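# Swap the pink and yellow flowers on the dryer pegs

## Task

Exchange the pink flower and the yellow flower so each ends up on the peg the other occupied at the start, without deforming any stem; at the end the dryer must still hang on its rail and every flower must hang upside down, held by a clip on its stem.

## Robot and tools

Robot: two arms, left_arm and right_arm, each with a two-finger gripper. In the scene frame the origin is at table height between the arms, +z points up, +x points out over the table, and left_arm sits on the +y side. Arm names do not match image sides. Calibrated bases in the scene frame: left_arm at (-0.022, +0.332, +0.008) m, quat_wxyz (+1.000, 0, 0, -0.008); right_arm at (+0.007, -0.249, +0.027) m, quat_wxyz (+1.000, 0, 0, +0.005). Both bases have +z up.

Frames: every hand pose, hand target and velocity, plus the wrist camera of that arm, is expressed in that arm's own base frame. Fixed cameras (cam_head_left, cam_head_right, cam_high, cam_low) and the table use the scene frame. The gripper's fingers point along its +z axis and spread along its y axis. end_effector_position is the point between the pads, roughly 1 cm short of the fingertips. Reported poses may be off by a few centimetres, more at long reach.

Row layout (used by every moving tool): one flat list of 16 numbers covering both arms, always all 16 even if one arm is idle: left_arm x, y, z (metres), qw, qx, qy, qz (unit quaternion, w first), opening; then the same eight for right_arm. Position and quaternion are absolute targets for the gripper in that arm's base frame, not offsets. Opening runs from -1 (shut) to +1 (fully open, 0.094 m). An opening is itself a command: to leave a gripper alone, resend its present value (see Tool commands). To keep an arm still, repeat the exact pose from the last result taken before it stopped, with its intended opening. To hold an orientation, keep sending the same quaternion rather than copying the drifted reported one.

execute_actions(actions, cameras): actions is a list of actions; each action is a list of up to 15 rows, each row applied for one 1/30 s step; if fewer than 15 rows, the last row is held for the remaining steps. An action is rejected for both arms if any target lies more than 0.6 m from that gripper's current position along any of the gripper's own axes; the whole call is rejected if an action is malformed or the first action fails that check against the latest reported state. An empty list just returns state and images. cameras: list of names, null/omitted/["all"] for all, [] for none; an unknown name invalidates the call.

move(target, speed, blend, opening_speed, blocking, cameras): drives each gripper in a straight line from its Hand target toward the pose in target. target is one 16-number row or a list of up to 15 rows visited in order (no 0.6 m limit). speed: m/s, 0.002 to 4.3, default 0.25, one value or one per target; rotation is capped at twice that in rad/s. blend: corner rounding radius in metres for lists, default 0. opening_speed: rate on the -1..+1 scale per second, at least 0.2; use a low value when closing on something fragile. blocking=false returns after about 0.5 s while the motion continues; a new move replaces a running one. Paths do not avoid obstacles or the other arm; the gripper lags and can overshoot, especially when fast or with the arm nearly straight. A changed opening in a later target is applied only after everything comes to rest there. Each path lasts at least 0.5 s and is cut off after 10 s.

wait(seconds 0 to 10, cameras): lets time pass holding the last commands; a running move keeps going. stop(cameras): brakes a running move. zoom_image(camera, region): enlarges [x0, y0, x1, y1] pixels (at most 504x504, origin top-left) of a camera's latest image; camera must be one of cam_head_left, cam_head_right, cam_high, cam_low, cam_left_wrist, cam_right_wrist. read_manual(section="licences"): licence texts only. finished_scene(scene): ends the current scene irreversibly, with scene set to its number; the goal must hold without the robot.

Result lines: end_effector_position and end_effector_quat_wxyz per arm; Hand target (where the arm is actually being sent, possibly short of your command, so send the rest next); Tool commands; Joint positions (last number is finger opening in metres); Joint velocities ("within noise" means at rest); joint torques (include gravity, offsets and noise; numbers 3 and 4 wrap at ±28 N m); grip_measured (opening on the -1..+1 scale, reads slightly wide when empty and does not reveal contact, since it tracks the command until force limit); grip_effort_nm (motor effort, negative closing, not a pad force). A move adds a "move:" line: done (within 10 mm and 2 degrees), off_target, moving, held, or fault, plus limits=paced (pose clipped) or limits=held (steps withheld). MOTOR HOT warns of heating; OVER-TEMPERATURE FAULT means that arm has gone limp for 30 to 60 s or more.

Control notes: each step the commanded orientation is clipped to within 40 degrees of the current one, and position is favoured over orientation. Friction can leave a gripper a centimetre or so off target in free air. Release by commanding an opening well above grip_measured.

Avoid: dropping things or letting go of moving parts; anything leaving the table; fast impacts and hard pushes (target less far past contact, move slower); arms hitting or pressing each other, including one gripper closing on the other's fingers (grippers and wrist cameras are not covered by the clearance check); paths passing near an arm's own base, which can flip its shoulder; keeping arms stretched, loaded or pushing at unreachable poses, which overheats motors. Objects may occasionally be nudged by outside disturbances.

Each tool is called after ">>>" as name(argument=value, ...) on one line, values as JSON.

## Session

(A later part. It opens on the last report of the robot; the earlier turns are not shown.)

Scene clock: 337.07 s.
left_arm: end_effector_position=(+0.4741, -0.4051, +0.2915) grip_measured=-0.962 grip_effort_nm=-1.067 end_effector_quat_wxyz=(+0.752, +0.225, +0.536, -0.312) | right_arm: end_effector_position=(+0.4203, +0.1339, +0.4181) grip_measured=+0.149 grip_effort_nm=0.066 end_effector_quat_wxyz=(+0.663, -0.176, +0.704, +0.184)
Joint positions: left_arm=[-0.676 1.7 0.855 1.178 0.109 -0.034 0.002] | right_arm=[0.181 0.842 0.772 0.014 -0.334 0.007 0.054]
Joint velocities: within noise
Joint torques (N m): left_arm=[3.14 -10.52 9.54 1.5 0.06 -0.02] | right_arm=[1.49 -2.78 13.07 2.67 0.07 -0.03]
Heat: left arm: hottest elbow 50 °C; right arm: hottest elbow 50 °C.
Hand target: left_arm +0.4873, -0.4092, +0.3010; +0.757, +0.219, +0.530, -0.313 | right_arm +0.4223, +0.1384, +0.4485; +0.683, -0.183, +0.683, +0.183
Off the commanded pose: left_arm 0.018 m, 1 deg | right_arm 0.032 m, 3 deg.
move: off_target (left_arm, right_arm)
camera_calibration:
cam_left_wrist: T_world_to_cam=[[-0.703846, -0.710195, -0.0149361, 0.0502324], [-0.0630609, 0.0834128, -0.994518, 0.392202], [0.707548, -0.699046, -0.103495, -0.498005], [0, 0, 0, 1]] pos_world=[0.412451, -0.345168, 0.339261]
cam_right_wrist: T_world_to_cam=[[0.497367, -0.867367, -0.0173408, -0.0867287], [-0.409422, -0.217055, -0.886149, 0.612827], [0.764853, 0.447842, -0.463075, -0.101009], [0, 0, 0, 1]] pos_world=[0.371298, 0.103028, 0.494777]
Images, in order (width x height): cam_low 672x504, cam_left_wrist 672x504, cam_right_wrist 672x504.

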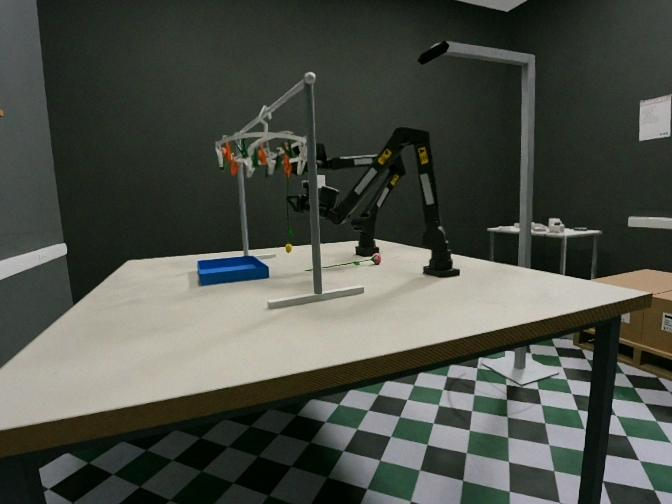

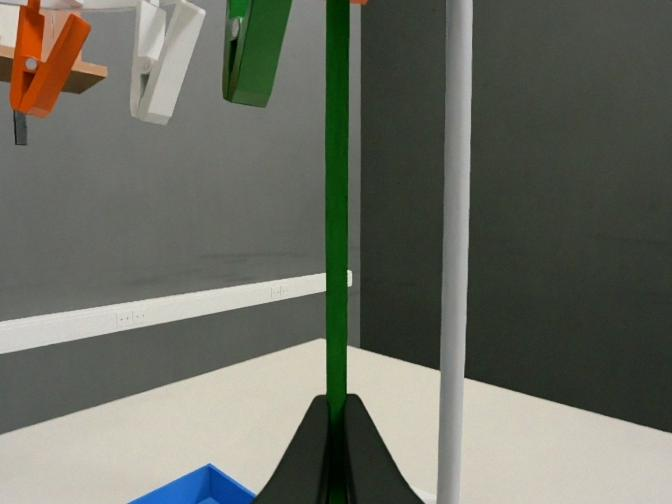

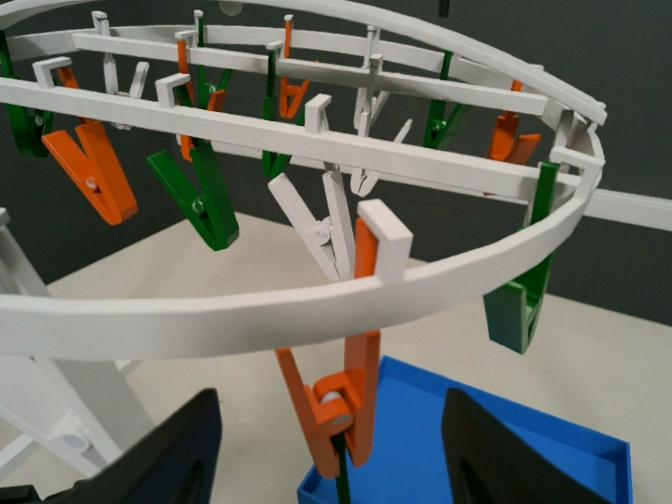

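>>> move(target=[0.488,-0.410,0.301,0.757,0.2195,0.53,-0.3135,-0.97,0.4455,0.1515,0.446,0.683,-0.183,0.683,0.183,0.15], speed=0.05, cameras=["cam_right_wrist","cam_left_wrist","cam_low","cam_high"])

>>> zoom_image(camera="cam_high", region=[220, 120, 380, 280])

>>> zoom_image(camera="cam_low", region=[230, 110, 390, 270])

Scene clock: 347.33 s.
left_arm: end_effector_position=(+0.4741, -0.4051, +0.2915) grip_measured=-0.962 grip_effort_nm=-1.067 end_effector_quat_wxyz=(+0.752, +0.225, +0.536, -0.312) | right_arm: end_effector_position=(+0.4383, +0.1452, +0.4072) grip_measured=+0.149 grip_effort_nm=0.061 end_effector_quat_wxyz=(+0.659, -0.176, +0.708, +0.184)
Joint positions: left_arm=[-0.676 1.7 0.855 1.178 0.109 -0.034 0.002] | right_arm=[0.208 0.908 0.784 0.057 -0.307 0.007 0.054]
Joint velocities: within noise
Joint torques (N m): left_arm=[3.19 -10.52 9.54 1.5 0.06 -0.02] | right_arm=[1.38 -3.66 14.09 2.7 0.06 -0.03]
Heat: left arm: hottest elbow 50 °C; right arm: hottest elbow 50 °C.
Hand target: left_arm +0.4873, -0.4092, +0.3010; +0.757, +0.219, +0.530, -0.313 | right_arm +0.4427, +0.1506, +0.4452; +0.683, -0.183, +0.683, +0.183
Off the commanded pose: left_arm 0.018 m, 1 deg | right_arm 0.040 m, 4 deg.
move: off_target (left_arm, right_arm)
camera_calibration:
cam_left_wrist: T_world_to_cam=[[-0.703846, -0.710195, -0.0149361, 0.0502324], [-0.0630609, 0.0834128, -0.994518, 0.392202], [0.707548, -0.699046, -0.103495, -0.498005], [0, 0, 0, 1]] pos_world=[0.412451, -0.345168, 0.339261]
cam_right_wrist: T_world_to_cam=[[0.497184, -0.867426, -0.0194765, -0.0850816], [-0.419129, -0.220457, -0.880755, 0.615556], [0.759696, 0.446061, -0.473172, -0.118203], [0, 0, 0, 1]] pos_world=[0.390098, 0.114628, 0.484567]
Images, in order (width x height): cam_high 672x504, cam_low 672x504, cam_left_wrist 672x504, cam_right_wrist 672x504.

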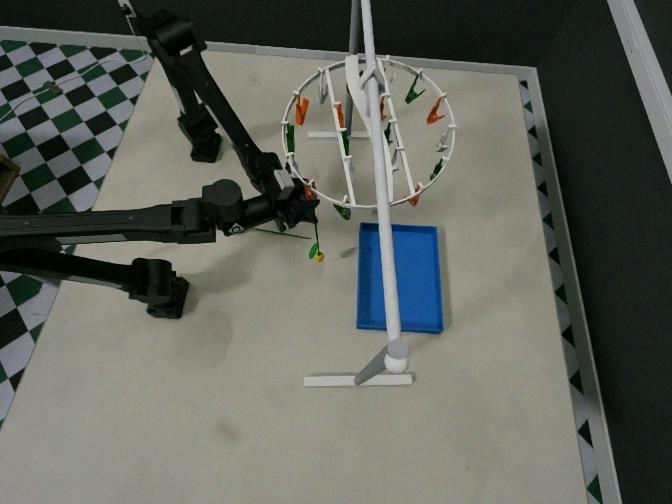

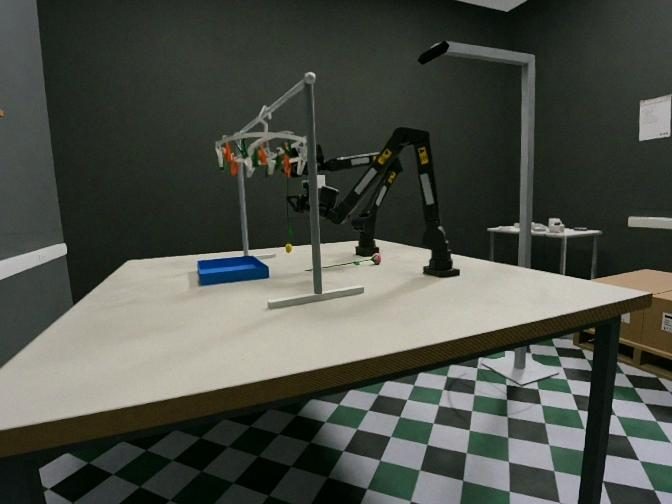

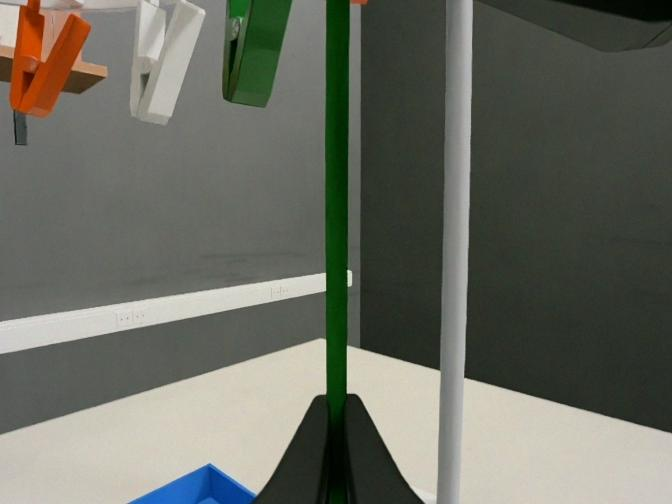

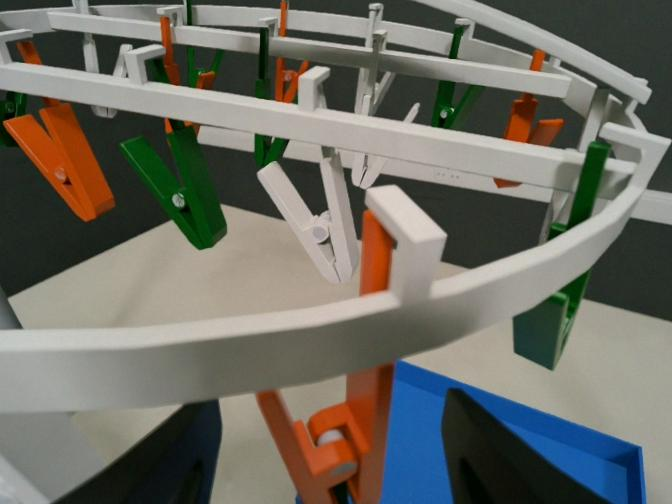

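Scaled by 3.150 from the camera's 672x504 image, which has a finer 960x720 frame.

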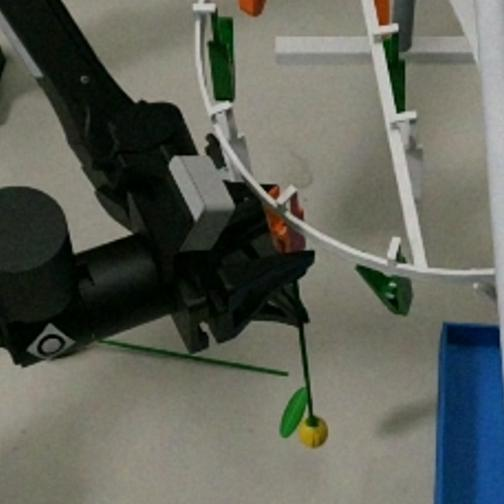

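Scaled by 3.150 from the camera's 672x504 image, which has a finer 960x720 frame.

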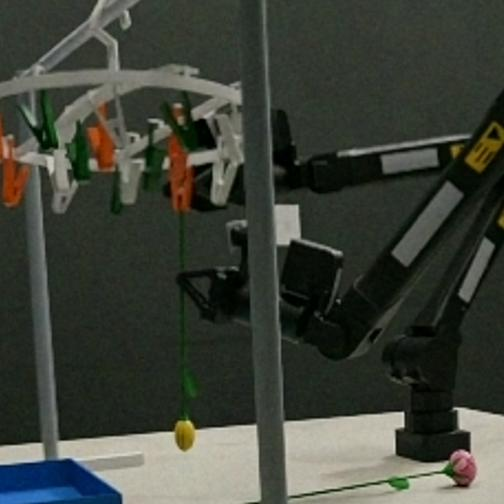

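>>> move(target=[0.488,-0.410,0.301,0.757,0.2195,0.53,-0.3135,-0.97,0.4455,0.151,0.456,0.683,-0.183,0.683,0.183,0.15], speed=0.05, cameras=["cam_right_wrist"])

Scene clock: 350.97 s.
left_arm: end_effector_position=(+0.4744, -0.4054, +0.2924) grip_measured=-0.962 grip_effort_nm=-1.062 end_effector_quat_wxyz=(+0.752, +0.225, +0.535, -0.312) | right_arm: end_effector_position=(+0.4395, +0.1455, +0.4208) grip_measured=+0.149 grip_effort_nm=0.071 end_effector_quat_wxyz=(+0.666, -0.177, +0.701, +0.183)
Joint positions: left_arm=[-0.676 1.7 0.857 1.178 0.109 -0.034 0.002] | right_arm=[0.208 0.908 0.807 0.054 -0.307 0.007 0.054]
Joint velocities: within noise
Joint torques (N m): left_arm=[3.19 -10.52 9.42 1.48 0.06 -0.02] | right_arm=[1.14 -3.66 14.35 1.8 0 -0.03]
Heat: left arm: hottest elbow 50 °C; right arm: hottest elbow 51 °C.
Hand target: left_arm +0.4873, -0.4092, +0.3010; +0.757, +0.219, +0.530, -0.313 | right_arm +0.4432, +0.1502, +0.4554; +0.683, -0.183, +0.683, +0.183
Off the commanded pose: left_arm 0.017 m, 1 deg | right_arm 0.036 m, 3 deg.
move: off_target (left_arm, right_arm)
camera_calibration:
cam_right_wrist: T_world_to_cam=[[0.497596, -0.867313, -0.0129082, -0.0881271], [-0.401394, -0.217045, -0.889817, 0.623659], [0.768948, 0.447951, -0.456135, -0.124343], [0, 0, 0, 1]] pos_world=[0.389798, 0.114628, 0.497088]
Images, in order (width x height): cam_right_wrist 672x504.

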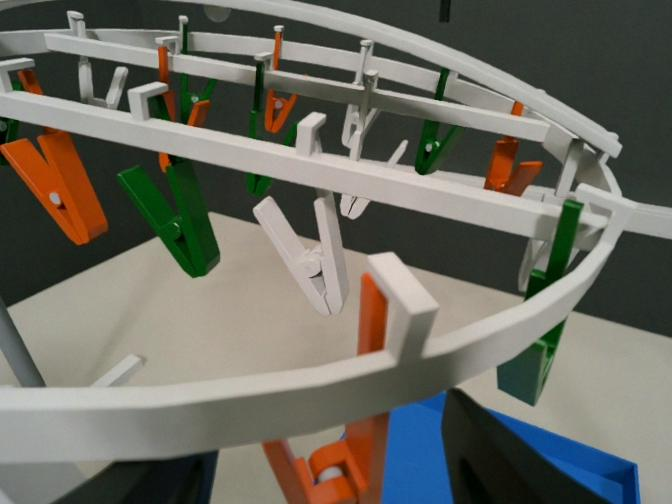

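>>> move(target=[0.488,-0.410,0.301,0.757,0.2195,0.53,-0.3135,-0.97,0.4455,0.151,0.449,0.683,-0.183,0.683,0.183,0.15], speed=0.05, cameras=["cam_right_wrist"])

Scene clock: 354.57 s.
left_arm: end_effector_position=(+0.4744, -0.4054, +0.2924) grip_measured=-0.962 grip_effort_nm=-1.062 end_effector_quat_wxyz=(+0.752, +0.225, +0.535, -0.312) | right_arm: end_effector_position=(+0.4397, +0.1455, +0.4204) grip_measured=+0.149 grip_effort_nm=0.085 end_effector_quat_wxyz=(+0.666, -0.177, +0.701, +0.183)
Joint positions: left_arm=[-0.676 1.7 0.857 1.178 0.109 -0.034 0.002] | right_arm=[0.208 0.909 0.807 0.053 -0.307 0.007 0.054]
Joint velocities: within noise
Joint torques (N m): left_arm=[3.14 -10.52 9.4 1.5 0.06 -0.02] | right_arm=[1.32 -3.55 13.23 2.54 0.01 -0.03]
Heat: left arm: hottest elbow 50 °C; right arm: hottest elbow 52 °C.
Hand target: left_arm +0.4873, -0.4092, +0.3010; +0.757, +0.219, +0.530, -0.313 | right_arm +0.4439, +0.1505, +0.4486; +0.683, -0.183, +0.683, +0.183
Off the commanded pose: left_arm 0.017 m, 1 deg | right_arm 0.030 m, 3 deg.
move: off_target (left_arm, right_arm)
camera_calibration:
cam_right_wrist: T_world_to_cam=[[0.49751, -0.867357, -0.0132309, -0.0880814], [-0.402427, -0.217264, -0.889297, 0.623681], [0.768464, 0.447758, -0.457139, -0.124001], [0, 0, 0, 1]] pos_world=[0.390098, 0.114628, 0.496787]
Images, in order (width x height): cam_right_wrist 672x504.

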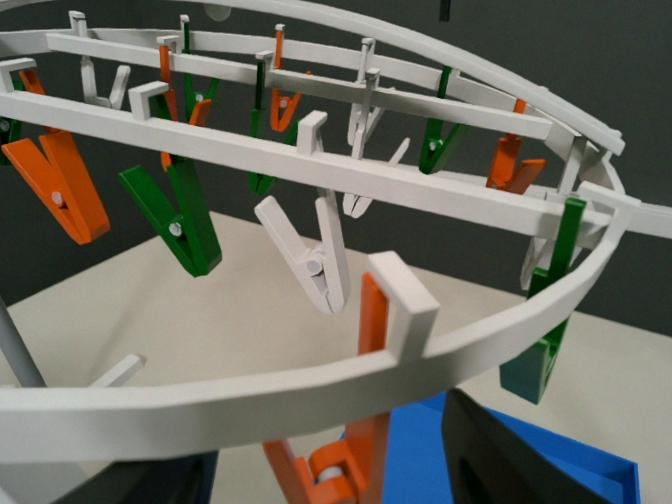

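>>> move(target=[0.488,-0.410,0.301,0.757,0.2195,0.53,-0.3135,-0.97,0.4455,0.151,0.4405,0.683,-0.183,0.683,0.183,0.15], speed=0.05, cameras=["cam_right_wrist"])

Scene clock: 356.90 s.
left_arm: end_effector_position=(+0.4744, -0.4054, +0.2924) grip_measured=-0.962 grip_effort_nm=-1.067 end_effector_quat_wxyz=(+0.752, +0.225, +0.535, -0.312) | right_arm: end_effector_position=(+0.4415, +0.1459, +0.4217) grip_measured=+0.149 grip_effort_nm=0.066 end_effector_quat_wxyz=(+0.669, -0.177, +0.698, +0.183)
Joint positions: left_arm=[-0.676 1.7 0.857 1.178 0.109 -0.034 0.002] | right_arm=[0.208 0.915 0.807 0.069 -0.307 0.007 0.054]
Joint velocities: within noise
Joint torques (N m): left_arm=[3.19 -10.52 9.43 1.5 0.06 -0.02] | right_arm=[1.26 -3.49 11.75 2.76 0.02 -0.05]
Heat: left arm: hottest elbow 50 °C; right arm: hottest elbow 53 °C.
Hand target: left_arm +0.4873, -0.4092, +0.3010; +0.757, +0.219, +0.530, -0.313 | right_arm +0.4447, +0.1507, +0.4403; +0.683, -0.183, +0.683, +0.183
Off the commanded pose: left_arm 0.017 m, 1 deg | right_arm 0.020 m, 2 deg.
move: off_target (left_arm, right_arm)
camera_calibration:
cam_right_wrist: T_world_to_cam=[[0.497647, -0.867321, -0.0100637, -0.0900295], [-0.393395, -0.215349, -0.893793, 0.623244], [0.773038, 0.448752, -0.448368, -0.130801], [0, 0, 0, 1]] pos_world=[0.391098, 0.114828, 0.497497]
Images, in order (width x height): cam_right_wrist 672x504.

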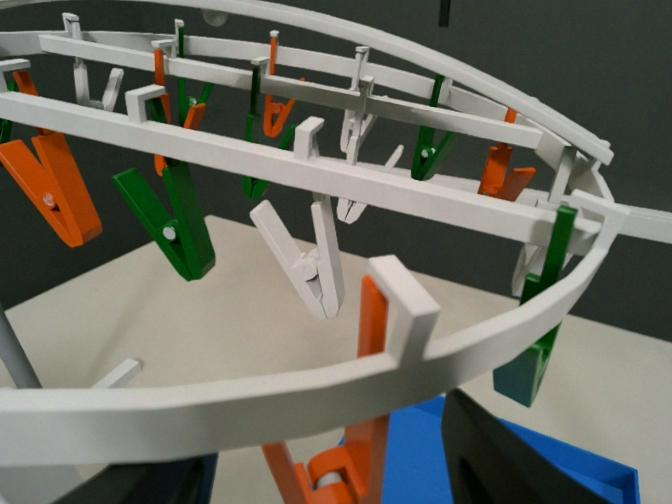

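>>> move(target=[0.488,-0.410,0.301,0.757,0.2195,0.53,-0.3135,-0.97,0.4455,0.151,0.434,0.683,-0.183,0.683,0.183,0.15], speed=0.05, cameras=["cam_right_wrist","cam_low"])

>>> zoom_image(camera="cam_low", region=[230, 110, 390, 270])

Scene clock: 359.67 s.
left_arm: end_effector_position=(+0.4744, -0.4054, +0.2924) grip_measured=-0.962 grip_effort_nm=-1.067 end_effector_quat_wxyz=(+0.752, +0.225, +0.535, -0.312) | right_arm: end_effector_position=(+0.4428, +0.1462, +0.4238) grip_measured=+0.149 grip_effort_nm=0.076 end_effector_quat_wxyz=(+0.674, -0.177, +0.693, +0.183)
Joint positions: left_arm=[-0.676 1.7 0.857 1.178 0.109 -0.034 0.002] | right_arm=[0.208 0.919 0.807 0.086 -0.307 0.007 0.054]
Joint velocities: within noise
Joint torques (N m): left_arm=[3.25 -10.52 9.4 1.5 0.05 -0.02] | right_arm=[1.32 -3.78 10.71 2.84 0.03 -0.04]
Heat: left arm: hottest elbow 50 °C; right arm: hottest elbow 53 °C.
Hand target: left_arm +0.4873, -0.4092, +0.3010; +0.757, +0.219, +0.530, -0.313 | right_arm +0.4452, +0.1509, +0.4339; +0.683, -0.183, +0.683, +0.183
Off the commanded pose: left_arm 0.017 m, 1 deg | right_arm 0.012 m, 2 deg.
move: off_target (left_arm, right_arm)
camera_calibration:
cam_right_wrist: T_world_to_cam=[[0.497773, -0.867285, -0.00619257, -0.0921125], [-0.382379, -0.213045, -0.89911, 0.622761], [0.778465, 0.449921, -0.43768, -0.138113], [0, 0, 0, 1]] pos_world=[0.391498, 0.114928, 0.49891]
Images, in order (width x height): cam_low 672x504, cam_right_wrist 672x504.

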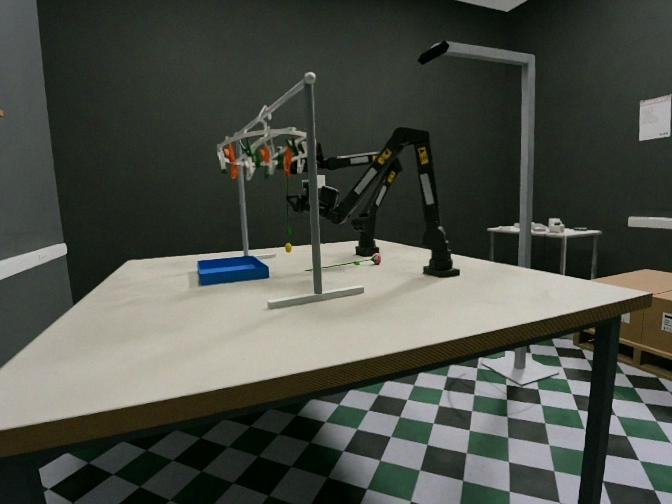

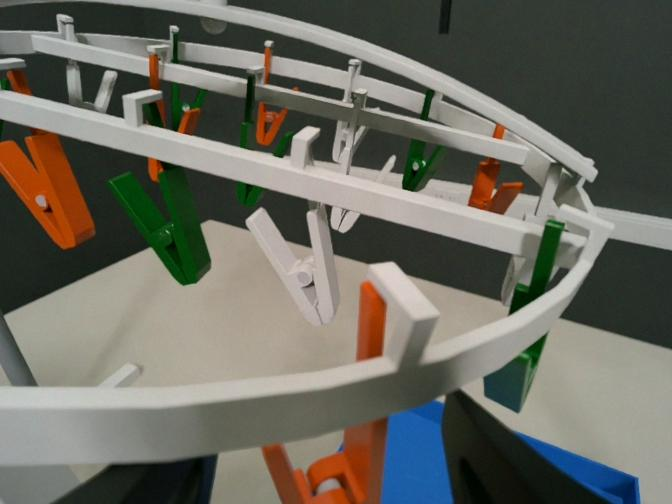

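Scaled by 3.150 from the camera's 672x504 image, which has a finer 960x720 frame.

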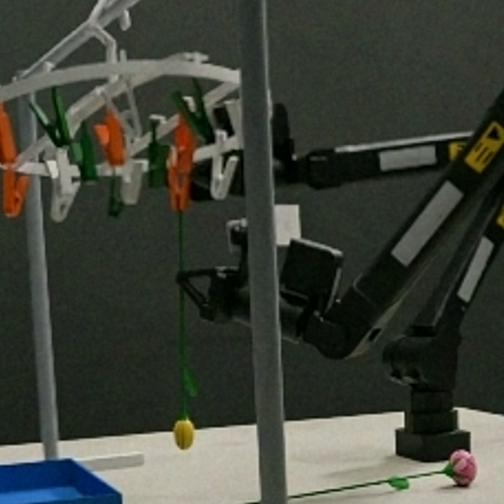

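>>> move(target=[0.488,-0.410,0.301,0.757,0.2195,0.53,-0.3135,-0.97,0.4445,0.150,0.424,0.683,-0.183,0.683,0.183,0.15], speed=0.03, cameras=["cam_right_wrist","cam_low"])

>>> zoom_image(camera="cam_low", region=[230, 110, 390, 270])

Scene clock: 363.40 s.
left_arm: end_effector_position=(+0.4750, -0.4059, +0.2944) grip_measured=-0.962 grip_effort_nm=-1.067 end_effector_quat_wxyz=(+0.753, +0.224, +0.533, -0.313) | right_arm: end_effector_position=(+0.4435, +0.1463, +0.4287) grip_measured=+0.149 grip_effort_nm=0.066 end_effector_quat_wxyz=(+0.682, -0.178, +0.686, +0.183)
Joint positions: left_arm=[-0.676 1.7 0.861 1.178 0.109 -0.034 0.002] | right_arm=[0.208 0.921 0.807 0.11 -0.307 0.007 0.054]
Joint velocities: within noise
Joint torques (N m): left_arm=[3.08 -10.52 9.17 1.5 0.06 -0.02] | right_arm=[1.2 -3.96 8.83 2.89 -0.05 -0.03]
Heat: left arm: hottest elbow 51 °C; right arm: hottest elbow 53 °C.
Hand target: left_arm +0.4874, -0.4093, +0.3010; +0.757, +0.219, +0.530, -0.313 | right_arm +0.4443, +0.1500, +0.4241; +0.683, -0.183, +0.683, +0.183
Off the commanded pose: left_arm 0.015 m, 1 deg | right_arm 0.006 m, 1 deg.
move: off_target (left_arm)
camera_calibration:
cam_right_wrist: T_world_to_cam=[[0.497795, -0.867294, 0.000644218, -0.0952088], [-0.362818, -0.208919, -0.908139, 0.622018], [0.787758, 0.451833, -0.418669, -0.149061], [0, 0, 0, 1]] pos_world=[0.390498, 0.114728, 0.502533]
Images, in order (width x height): cam_low 672x504, cam_right_wrist 672x504.

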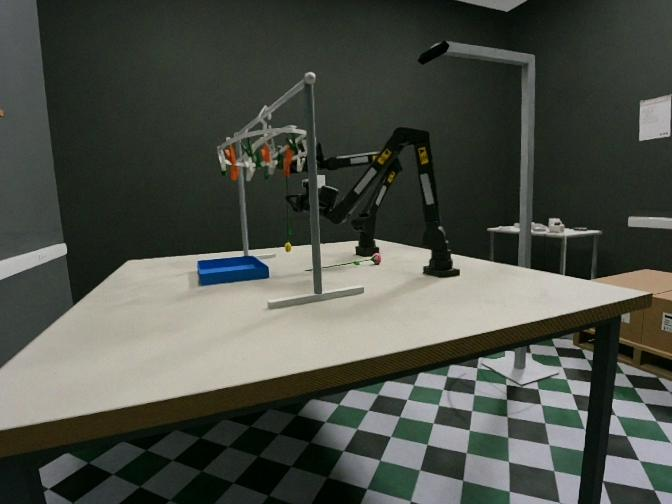

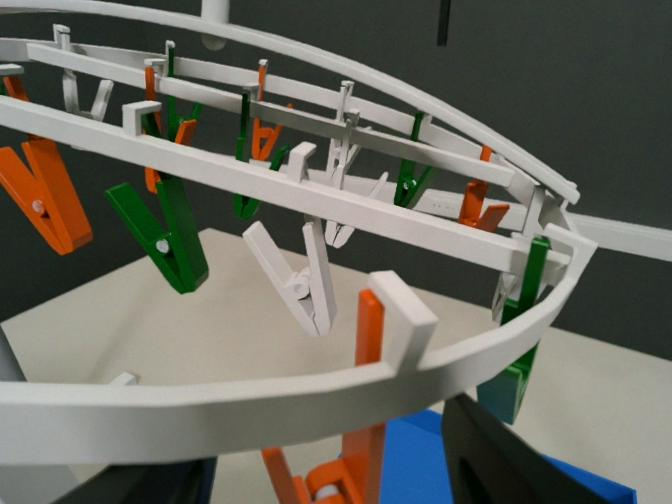

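Scaled by 3.150 from the camera's 672x504 image, which has a finer 960x720 frame.

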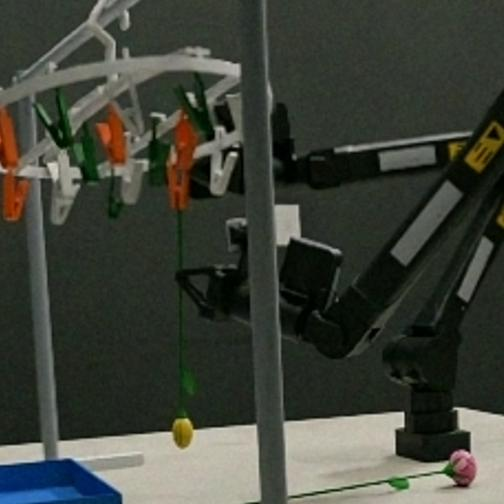

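>>> move(target=[0.488,-0.410,0.301,0.757,0.2195,0.53,-0.3135,-0.97,0.4445,0.150,0.412,0.659,-0.176,0.708,0.184,0.15], speed=0.05, cameras=["cam_right_wrist","cam_low"])

>>> zoom_image(camera="cam_low", region=[230, 110, 390, 270])

Scene clock: 367.03 s.
left_arm: end_effector_position=(+0.4751, -0.4060, +0.2944) grip_measured=-0.962 grip_effort_nm=-1.062 end_effector_quat_wxyz=(+0.753, +0.224, +0.533, -0.313) | right_arm: end_effector_position=(+0.4439, +0.1453, +0.4174) grip_measured=+0.149 grip_effort_nm=0.071 end_effector_quat_wxyz=(+0.666, -0.174, +0.703, +0.180)
Joint positions: left_arm=[-0.676 1.701 0.862 1.178 0.109 -0.034 0.002] | right_arm=[0.209 0.921 0.807 0.063 -0.298 0.007 0.054]
Joint velocities: within noise
Joint torques (N m): left_arm=[3.14 -10.58 9.16 1.47 0.05 -0.02] | right_arm=[1.26 -3.96 9.5 1.76 0.06 0.06]
Heat: left arm: hottest elbow 50 °C; right arm: hottest elbow 52 °C.
Hand target: left_arm +0.4875, -0.4094, +0.3010; +0.757, +0.219, +0.530, -0.313 | right_arm +0.4445, +0.1499, +0.4120; +0.659, -0.176, +0.708, +0.184
Off the commanded pose: left_arm 0.015 m, 1 deg | right_arm 0.007 m, 1 deg.
move: off_target (left_arm)
camera_calibration:
cam_right_wrist: T_world_to_cam=[[0.490221, -0.871493, -0.0135077, -0.0865073], [-0.406178, -0.214712, -0.888211, 0.623439], [0.771169, 0.440906, -0.459238, -0.127802], [0, 0, 0, 1]] pos_world=[0.394192, 0.114818, 0.493885]
Images, in order (width x height): cam_low 672x504, cam_right_wrist 672x504.

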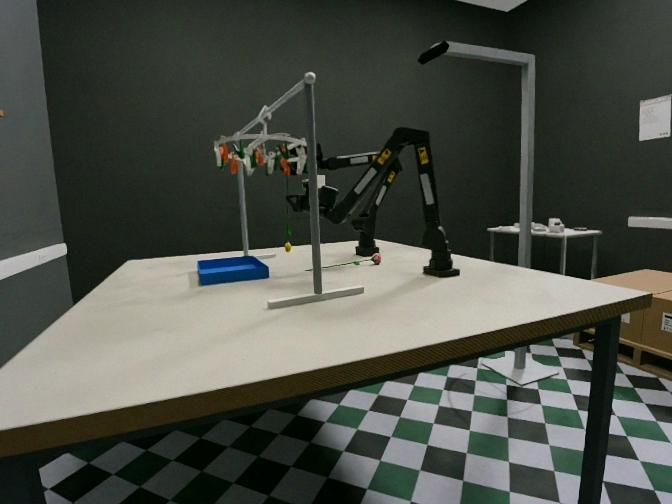

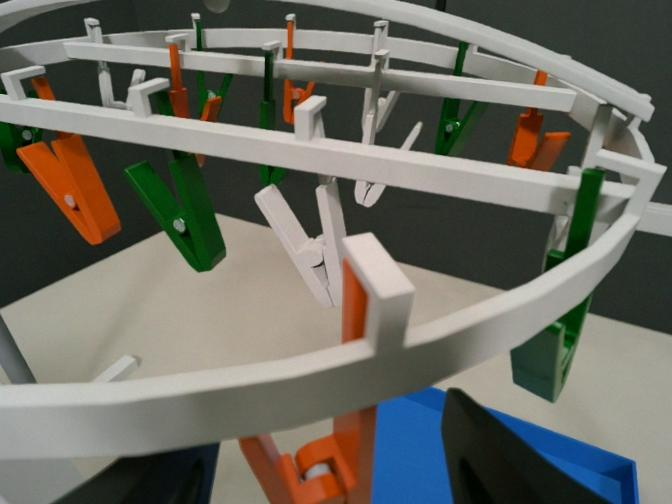

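Scaled by 3.150 from the camera's 672x504 image, which has a finer 960x720 frame.

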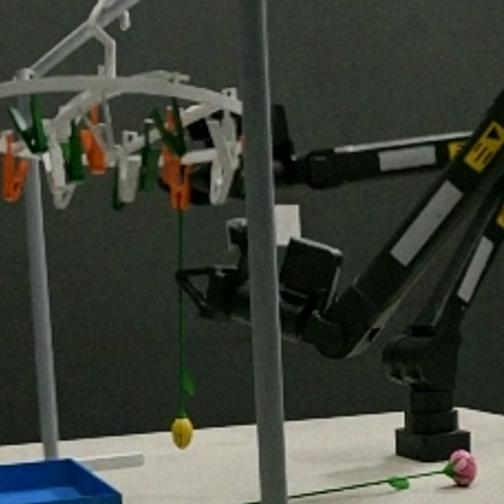

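>>> move(target=[0.488,-0.410,0.301,0.757,0.2195,0.53,-0.3135,-0.84,0.4445,0.150,0.408,0.659,-0.176,0.708,0.184,0.15], speed=0.05, opening_speed=0.3, cameras=["cam_right_wrist","cam_low","cam_left_wrist"])

>>> zoom_image(camera="cam_low", region=[230, 110, 390, 270])

Scene clock: 370.70 s.
left_arm: end_effector_position=(+0.4751, -0.4060, +0.2944) grip_measured=-0.842 grip_effort_nm=0.051 end_effector_quat_wxyz=(+0.753, +0.224, +0.533, -0.313) | right_arm: end_effector_position=(+0.4439, +0.1454, +0.4172) grip_measured=+0.149 grip_effort_nm=0.076 end_effector_quat_wxyz=(+0.665, -0.174, +0.703, +0.181)
Joint positions: left_arm=[-0.676 1.701 0.862 1.178 0.109 -0.034 0.007] | right_arm=[0.209 0.921 0.807 0.062 -0.298 0.007 0.054]
Joint velocities: within noise
Joint torques (N m): left_arm=[3.14 -10.52 9.16 1.5 0.05 -0.02] | right_arm=[1.32 -3.72 8.85 2.17 0.06 0.04]
Heat: left arm: hottest elbow 50 °C; right arm: hottest elbow 52 °C.
Hand target: left_arm +0.4875, -0.4094, +0.3011; +0.757, +0.219, +0.530, -0.313 | right_arm +0.4444, +0.1500, +0.4080; +0.659, -0.176, +0.708, +0.184
Off the commanded pose: left_arm 0.015 m, 1 deg | right_arm 0.010 m, 1 deg.
move: off_target (left_arm)
camera_calibration:
cam_left_wrist: T_world_to_cam=[[-0.703714, -0.710313, -0.0155538, 0.0504501], [-0.058304, 0.0795528, -0.995124, 0.391592], [0.708087, -0.699376, -0.0973965, -0.501238], [0, 0, 0, 1]] pos_world=[0.413254, -0.345871, 0.341649]
cam_right_wrist: T_world_to_cam=[[0.490523, -0.87132, -0.0137305, -0.0863641], [-0.406731, -0.214984, -0.887892, 0.623396], [0.770686, 0.441116, -0.459848, -0.127516], [0, 0, 0, 1]] pos_world=[0.394193, 0.115018, 0.493684]
Images, in order (width x height): cam_low 672x504, cam_left_wrist 672x504, cam_right_wrist 672x504.

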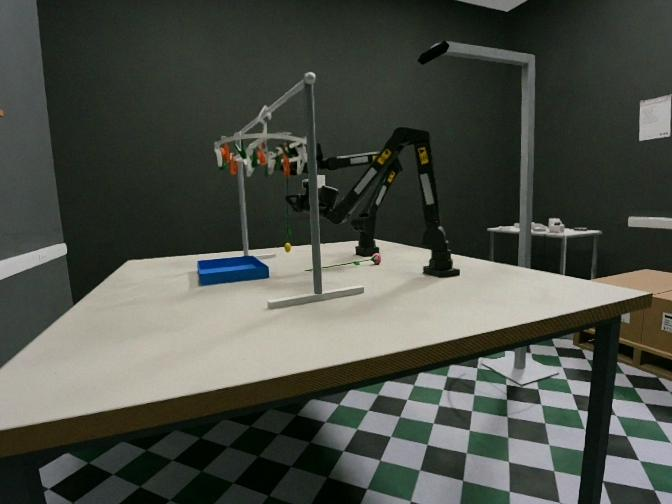

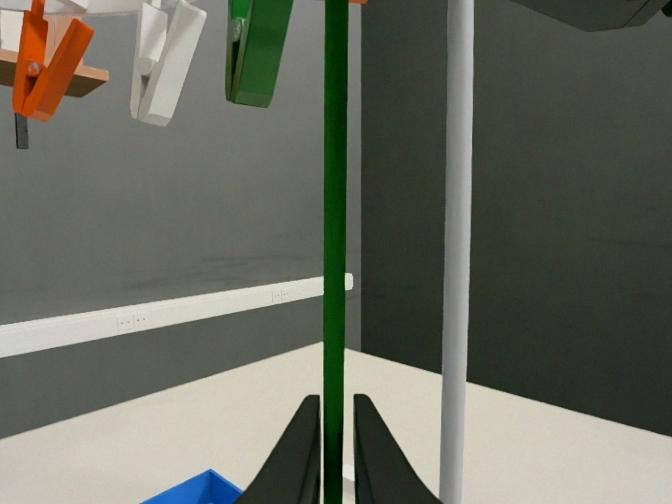

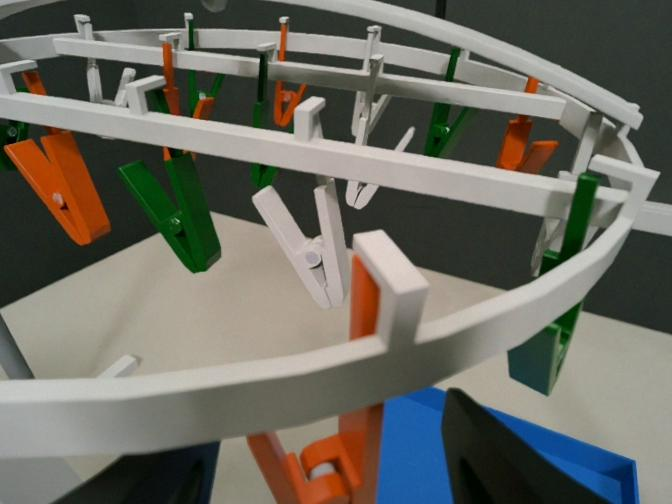

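Scaled by 3.150 from the camera's 672x504 image, which has a finer 960x720 frame.

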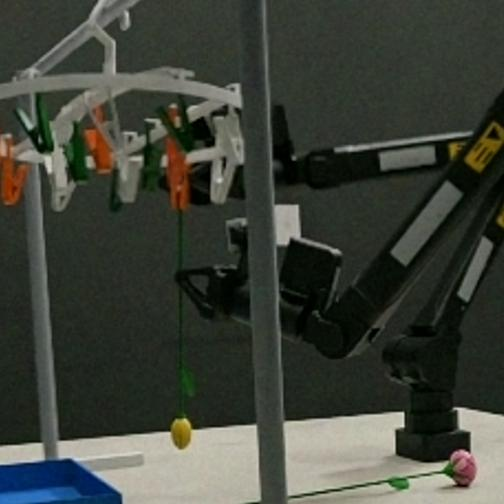

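>>> move(target=[0.488,-0.410,0.301,0.757,0.2195,0.53,-0.3135,-0.84,0.4445,0.150,0.400,0.664,-0.174,0.704,0.181,0.15], speed=0.03, cameras=["cam_right_wrist","cam_low"])

>>> zoom_image(camera="cam_low", region=[230, 110, 390, 270])

Scene clock: 375.07 s.
left_arm: end_effector_position=(+0.4751, -0.4060, +0.2944) grip_measured=-0.842 grip_effort_nm=0.046 end_effector_quat_wxyz=(+0.753, +0.224, +0.533, -0.313) | right_arm: end_effector_position=(+0.4434, +0.1453, +0.4100) grip_measured=+0.149 grip_effort_nm=0.071 end_effector_quat_wxyz=(+0.668, -0.172, +0.701, +0.178)
Joint positions: left_arm=[-0.676 1.701 0.862 1.178 0.109 -0.034 0.007] | right_arm=[0.213 0.921 0.784 0.093 -0.287 0.007 0.054]
Joint velocities: within noise
Joint torques (N m): left_arm=[3.14 -10.58 9.17 1.5 0.06 -0.02] | right_arm=[1.55 -3.6 8.46 2.73 0.06 0.06]
Heat: left arm: hottest elbow 50 °C; right arm: hottest elbow 51 °C.
Hand target: left_arm +0.4875, -0.4094, +0.3011; +0.757, +0.219, +0.530, -0.313 | right_arm +0.4443, +0.1500, +0.3999; +0.664, -0.174, +0.704, +0.181
Off the commanded pose: left_arm 0.015 m, 1 deg | right_arm 0.011 m, 1 deg.
move: off_target (left_arm, right_arm)
camera_calibration:
cam_right_wrist: T_world_to_cam=[[0.48431, -0.874825, -0.0112142, -0.0841747], [-0.402212, -0.211248, -0.890842, 0.615501], [0.776962, 0.435954, -0.454175, -0.134703], [0, 0, 0, 1]] pos_world=[0.392988, 0.11511, 0.486191]
Images, in order (width x height): cam_low 672x504, cam_right_wrist 672x504.

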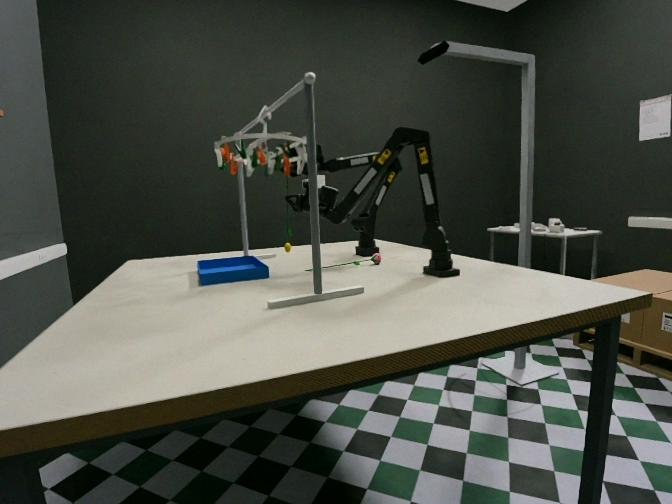

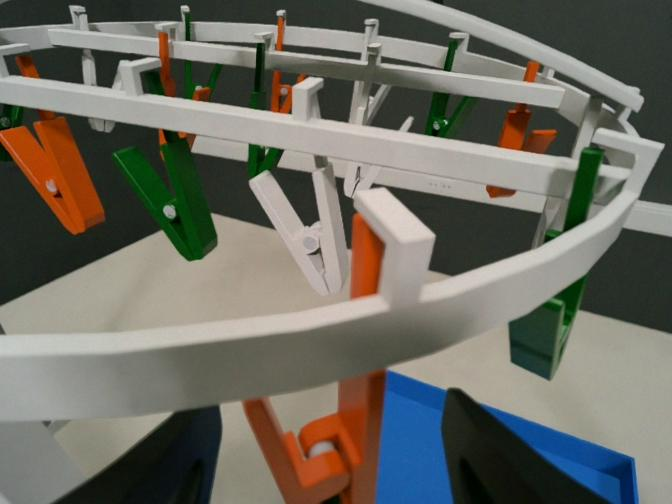

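Scaled by 3.150 from the camera's 672x504 image, which has a finer 960x720 frame.

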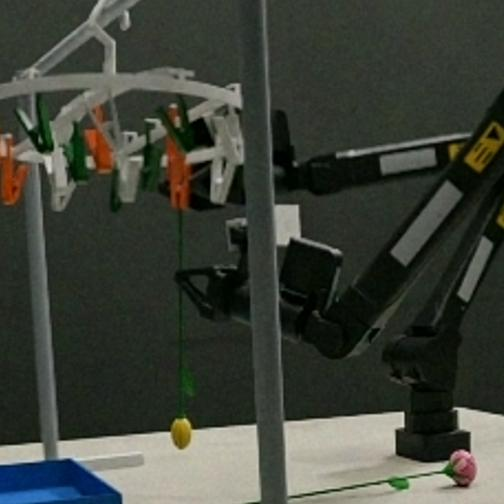

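>>> move(target=[0.488,-0.410,0.301,0.757,0.2195,0.53,-0.3135,-0.84,0.4425,0.155,0.400,0.664,-0.174,0.704,0.181,0.15], speed=0.03, cameras=["cam_right_wrist"])

>>> move(target=[0.488,-0.410,0.301,0.757,0.2195,0.53,-0.3135,-0.97,0.4425,0.155,0.400,0.664,-0.174,0.704,0.181,0.15], speed=0.03, opening_speed=0.2, cameras=["cam_left_wrist","cam_right_wrist"])

Scene clock: 380.63 s.
left_arm: end_effector_position=(+0.4751, -0.4060, +0.2944) grip_measured=-0.842 grip_effort_nm=0.046 end_effector_quat_wxyz=(+0.753, +0.224, +0.533, -0.313) | right_arm: end_effector_position=(+0.4422, +0.1506, +0.4102) grip_measured=+0.149 grip_effort_nm=0.066 end_effector_quat_wxyz=(+0.669, -0.172, +0.701, +0.178)
Joint positions: left_arm=[-0.676 1.701 0.862 1.178 0.109 -0.034 0.007] | right_arm=[0.231 0.921 0.784 0.093 -0.269 0.007 0.054]
Joint velocities: within noise
Joint torques (N m): left_arm=[3.14 -10.58 9.17 1.48 0.05 -0.02] | right_arm=[1.44 -3.9 8.35 2.66 0.09 0.06]
Heat: left arm: hottest elbow 49 °C; right arm: hottest elbow 51 °C.
Hand target: left_arm +0.4875, -0.4094, +0.3011; +0.757, +0.219, +0.530, -0.313 | right_arm +0.4423, +0.1550, +0.3999; +0.664, -0.174, +0.704, +0.181
Off the commanded pose: left_arm 0.015 m, 1 deg | right_arm 0.011 m, 1 deg.
move: off_target (left_arm, right_arm)
camera_calibration:
cam_right_wrist: T_world_to_cam=[[0.484694, -0.874624, -0.0102541, -0.0795488], [-0.401257, -0.211919, -0.891114, 0.616027], [0.777216, 0.436032, -0.453665, -0.136315], [0, 0, 0, 1]] pos_world=[0.391688, 0.12041, 0.486293]
Images, in order (width x height): cam_right_wrist 672x504.

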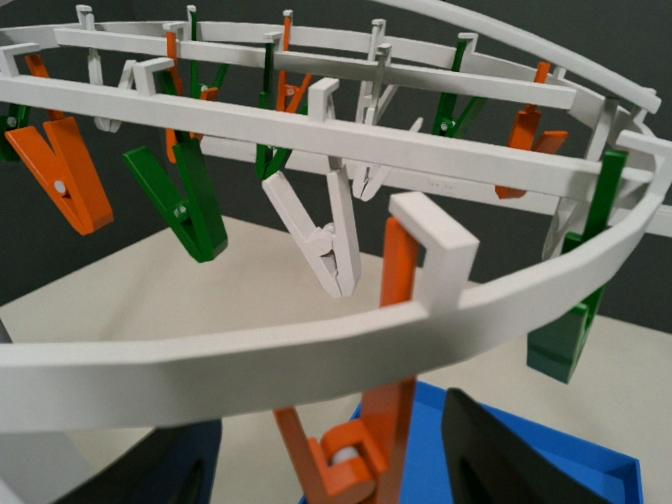

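Scene clock: 381.63 s.
left_arm: end_effector_position=(+0.4751, -0.4060, +0.2944) grip_measured=-0.959 grip_effort_nm=-1.018 end_effector_quat_wxyz=(+0.753, +0.224, +0.533, -0.313) | right_arm: end_effector_position=(+0.4422, +0.1505, +0.4102) grip_measured=+0.149 grip_effort_nm=0.076 end_effector_quat_wxyz=(+0.669, -0.172, +0.701, +0.178)
Joint positions: left_arm=[-0.676 1.701 0.862 1.178 0.109 -0.034 0.002] | right_arm=[0.231 0.921 0.784 0.093 -0.269 0.007 0.054]
Joint velocities: within noise
Joint torques (N m): left_arm=[3.14 -10.52 9.17 1.47 0.06 -0.02] | right_arm=[1.44 -3.78 8.29 2.67 0.07 0.06]
Heat: left arm: hottest elbow 49 °C; right arm: hottest elbow 50 °C.
Hand target: left_arm +0.4875, -0.4094, +0.3011; +0.757, +0.219, +0.530, -0.313 | right_arm +0.4424, +0.1549, +0.3999; +0.664, -0.174, +0.704, +0.181
Off the commanded pose: left_arm 0.015 m, 1 deg | right_arm 0.011 m, 1 deg.
move: off_target (left_arm, right_arm)
camera_calibration:
cam_left_wrist: T_world_to_cam=[[-0.703714, -0.710313, -0.0155538, 0.0504501], [-0.058304, 0.0795528, -0.995124, 0.391592], [0.708087, -0.699376, -0.0973965, -0.501238], [0, 0, 0, 1]] pos_world=[0.413254, -0.345871, 0.341649]
cam_right_wrist: T_world_to_cam=[[0.484361, -0.874809, -0.0102107, -0.0794174], [-0.401307, -0.211793, -0.891121, 0.616035], [0.777397, 0.435722, -0.453652, -0.136355], [0, 0, 0, 1]] pos_world=[0.391688, 0.12041, 0.486293]
Images, in order (width x height): cam_left_wrist 672x504, cam_right_wrist 672x504.

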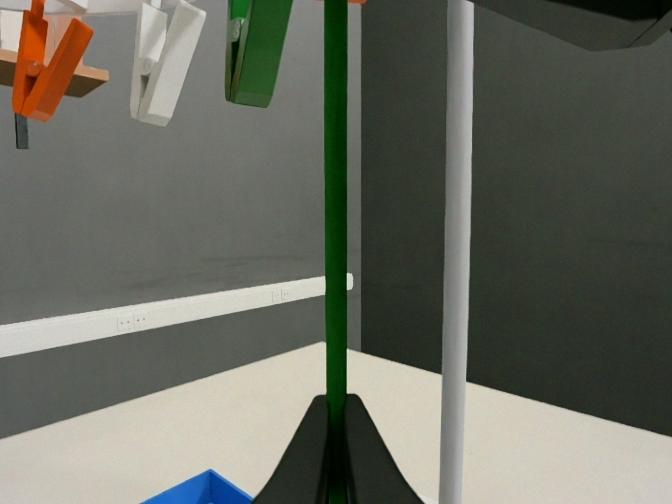

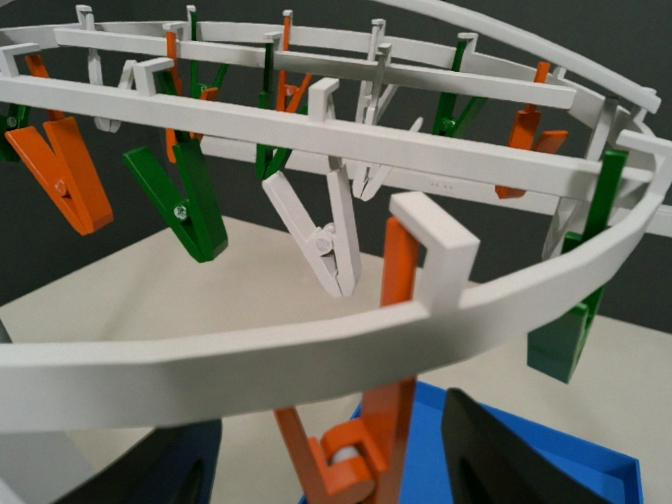

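>>> move(target=[0.488,-0.410,0.301,0.757,0.2195,0.53,-0.3135,-0.97,0.4435,0.147,0.400,0.664,-0.174,0.704,0.181,-0.2], speed=0.03, opening_speed=0.5, cameras=["cam_right_wrist"])

Scene clock: 389.33 s.
left_arm: end_effector_position=(+0.4751, -0.4060, +0.2944) grip_measured=-0.962 grip_effort_nm=-1.067 end_effector_quat_wxyz=(+0.753, +0.224, +0.533, -0.313) | right_arm: end_effector_position=(+0.4413, +0.1510, +0.4102) grip_measured=-0.198 grip_effort_nm=-0.081 end_effector_quat_wxyz=(+0.667, -0.177, +0.700, +0.183)
Joint positions: left_arm=[-0.676 1.701 0.862 1.178 0.109 -0.034 0.002] | right_arm=[0.225 0.921 0.784 0.093 -0.292 0.007 0.038]
Joint velocities: within noise
Joint torques (N m): left_arm=[3.19 -10.52 9.18 1.48 0.05 -0.02] | right_arm=[-0.15 -4.01 8.29 2.58 -0.09 0.04]
Heat: left arm: hottest elbow 49 °C; right arm: hottest elbow 49 °C.
Hand target: left_arm +0.4875, -0.4094, +0.3011; +0.757, +0.219, +0.530, -0.313 | right_arm +0.4434, +0.1470, +0.3999; +0.664, -0.174, +0.704, +0.181
Off the commanded pose: left_arm 0.015 m, 1 deg | right_arm 0.011 m, 1 deg.
move: off_target (left_arm, right_arm)
camera_calibration:
cam_right_wrist: T_world_to_cam=[[0.498295, -0.866936, -0.0111576, -0.0854988], [-0.398106, -0.217352, -0.891218, 0.615259], [0.770204, 0.448531, -0.453438, -0.134713], [0, 0, 0, 1]] pos_world=[0.391299, 0.120029, 0.486292]
Images, in order (width x height): cam_right_wrist 672x504.

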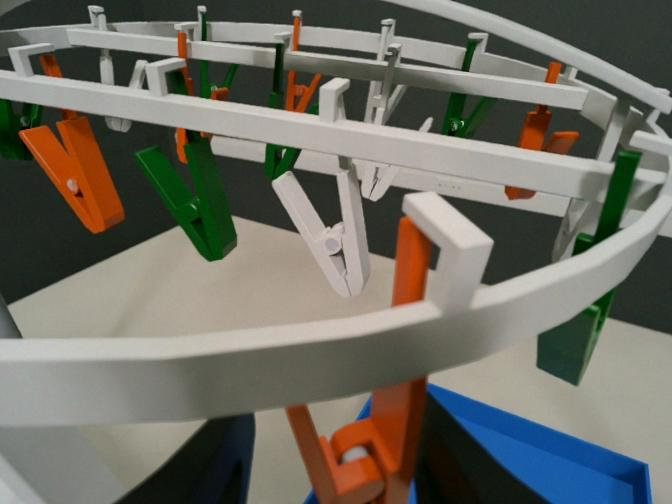

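>>> move(target=[0.488,-0.410,0.301,0.757,0.2195,0.53,-0.3135,-0.97,0.444,0.142,0.400,0.669,-0.172,0.701,0.178,-0.1], speed=0.03, opening_speed=0.5, cameras=["cam_right_wrist"])

Scene clock: 391.63 s.
left_arm: end_effector_position=(+0.4751, -0.4060, +0.2944) grip_measured=-0.962 grip_effort_nm=-1.062 end_effector_quat_wxyz=(+0.753, +0.224, +0.533, -0.313) | right_arm: end_effector_position=(+0.4423, +0.1460, +0.4072) grip_measured=-0.101 grip_effort_nm=0.081 end_effector_quat_wxyz=(+0.669, -0.175, +0.699, +0.181)
Joint positions: left_arm=[-0.676 1.701 0.862 1.178 0.109 -0.034 0.002] | right_arm=[0.212 0.921 0.774 0.107 -0.296 0.007 0.042]
Joint velocities: within noise
Joint torques (N m): left_arm=[3.14 -10.52 9.16 1.48 0.05 -0.02] | right_arm=[-0.26 -4.25 8.38 2.71 -0.1 0.01]
Heat: left arm: hottest elbow 49 °C; right arm: hottest elbow 49 °C.
Hand target: left_arm +0.4875, -0.4094, +0.3011; +0.757, +0.219, +0.530, -0.313 | right_arm +0.4440, +0.1419, +0.3999; +0.669, -0.172, +0.701, +0.178
Off the commanded pose: left_arm 0.015 m, 1 deg | right_arm 0.008 m, 0 deg.
move: off_target (left_arm)
camera_calibration:
cam_right_wrist: T_world_to_cam=[[0.491341, -0.870905, -0.0103905, -0.0869654], [-0.39689, -0.213263, -0.892747, 0.611395], [0.775282, 0.442767, -0.450438, -0.13725], [0, 0, 0, 1]] pos_world=[0.391793, 0.115419, 0.483095]
Images, in order (width x height): cam_right_wrist 672x504.

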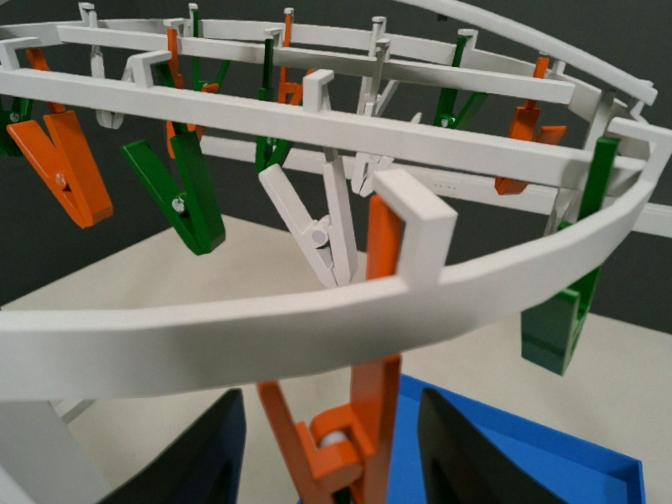

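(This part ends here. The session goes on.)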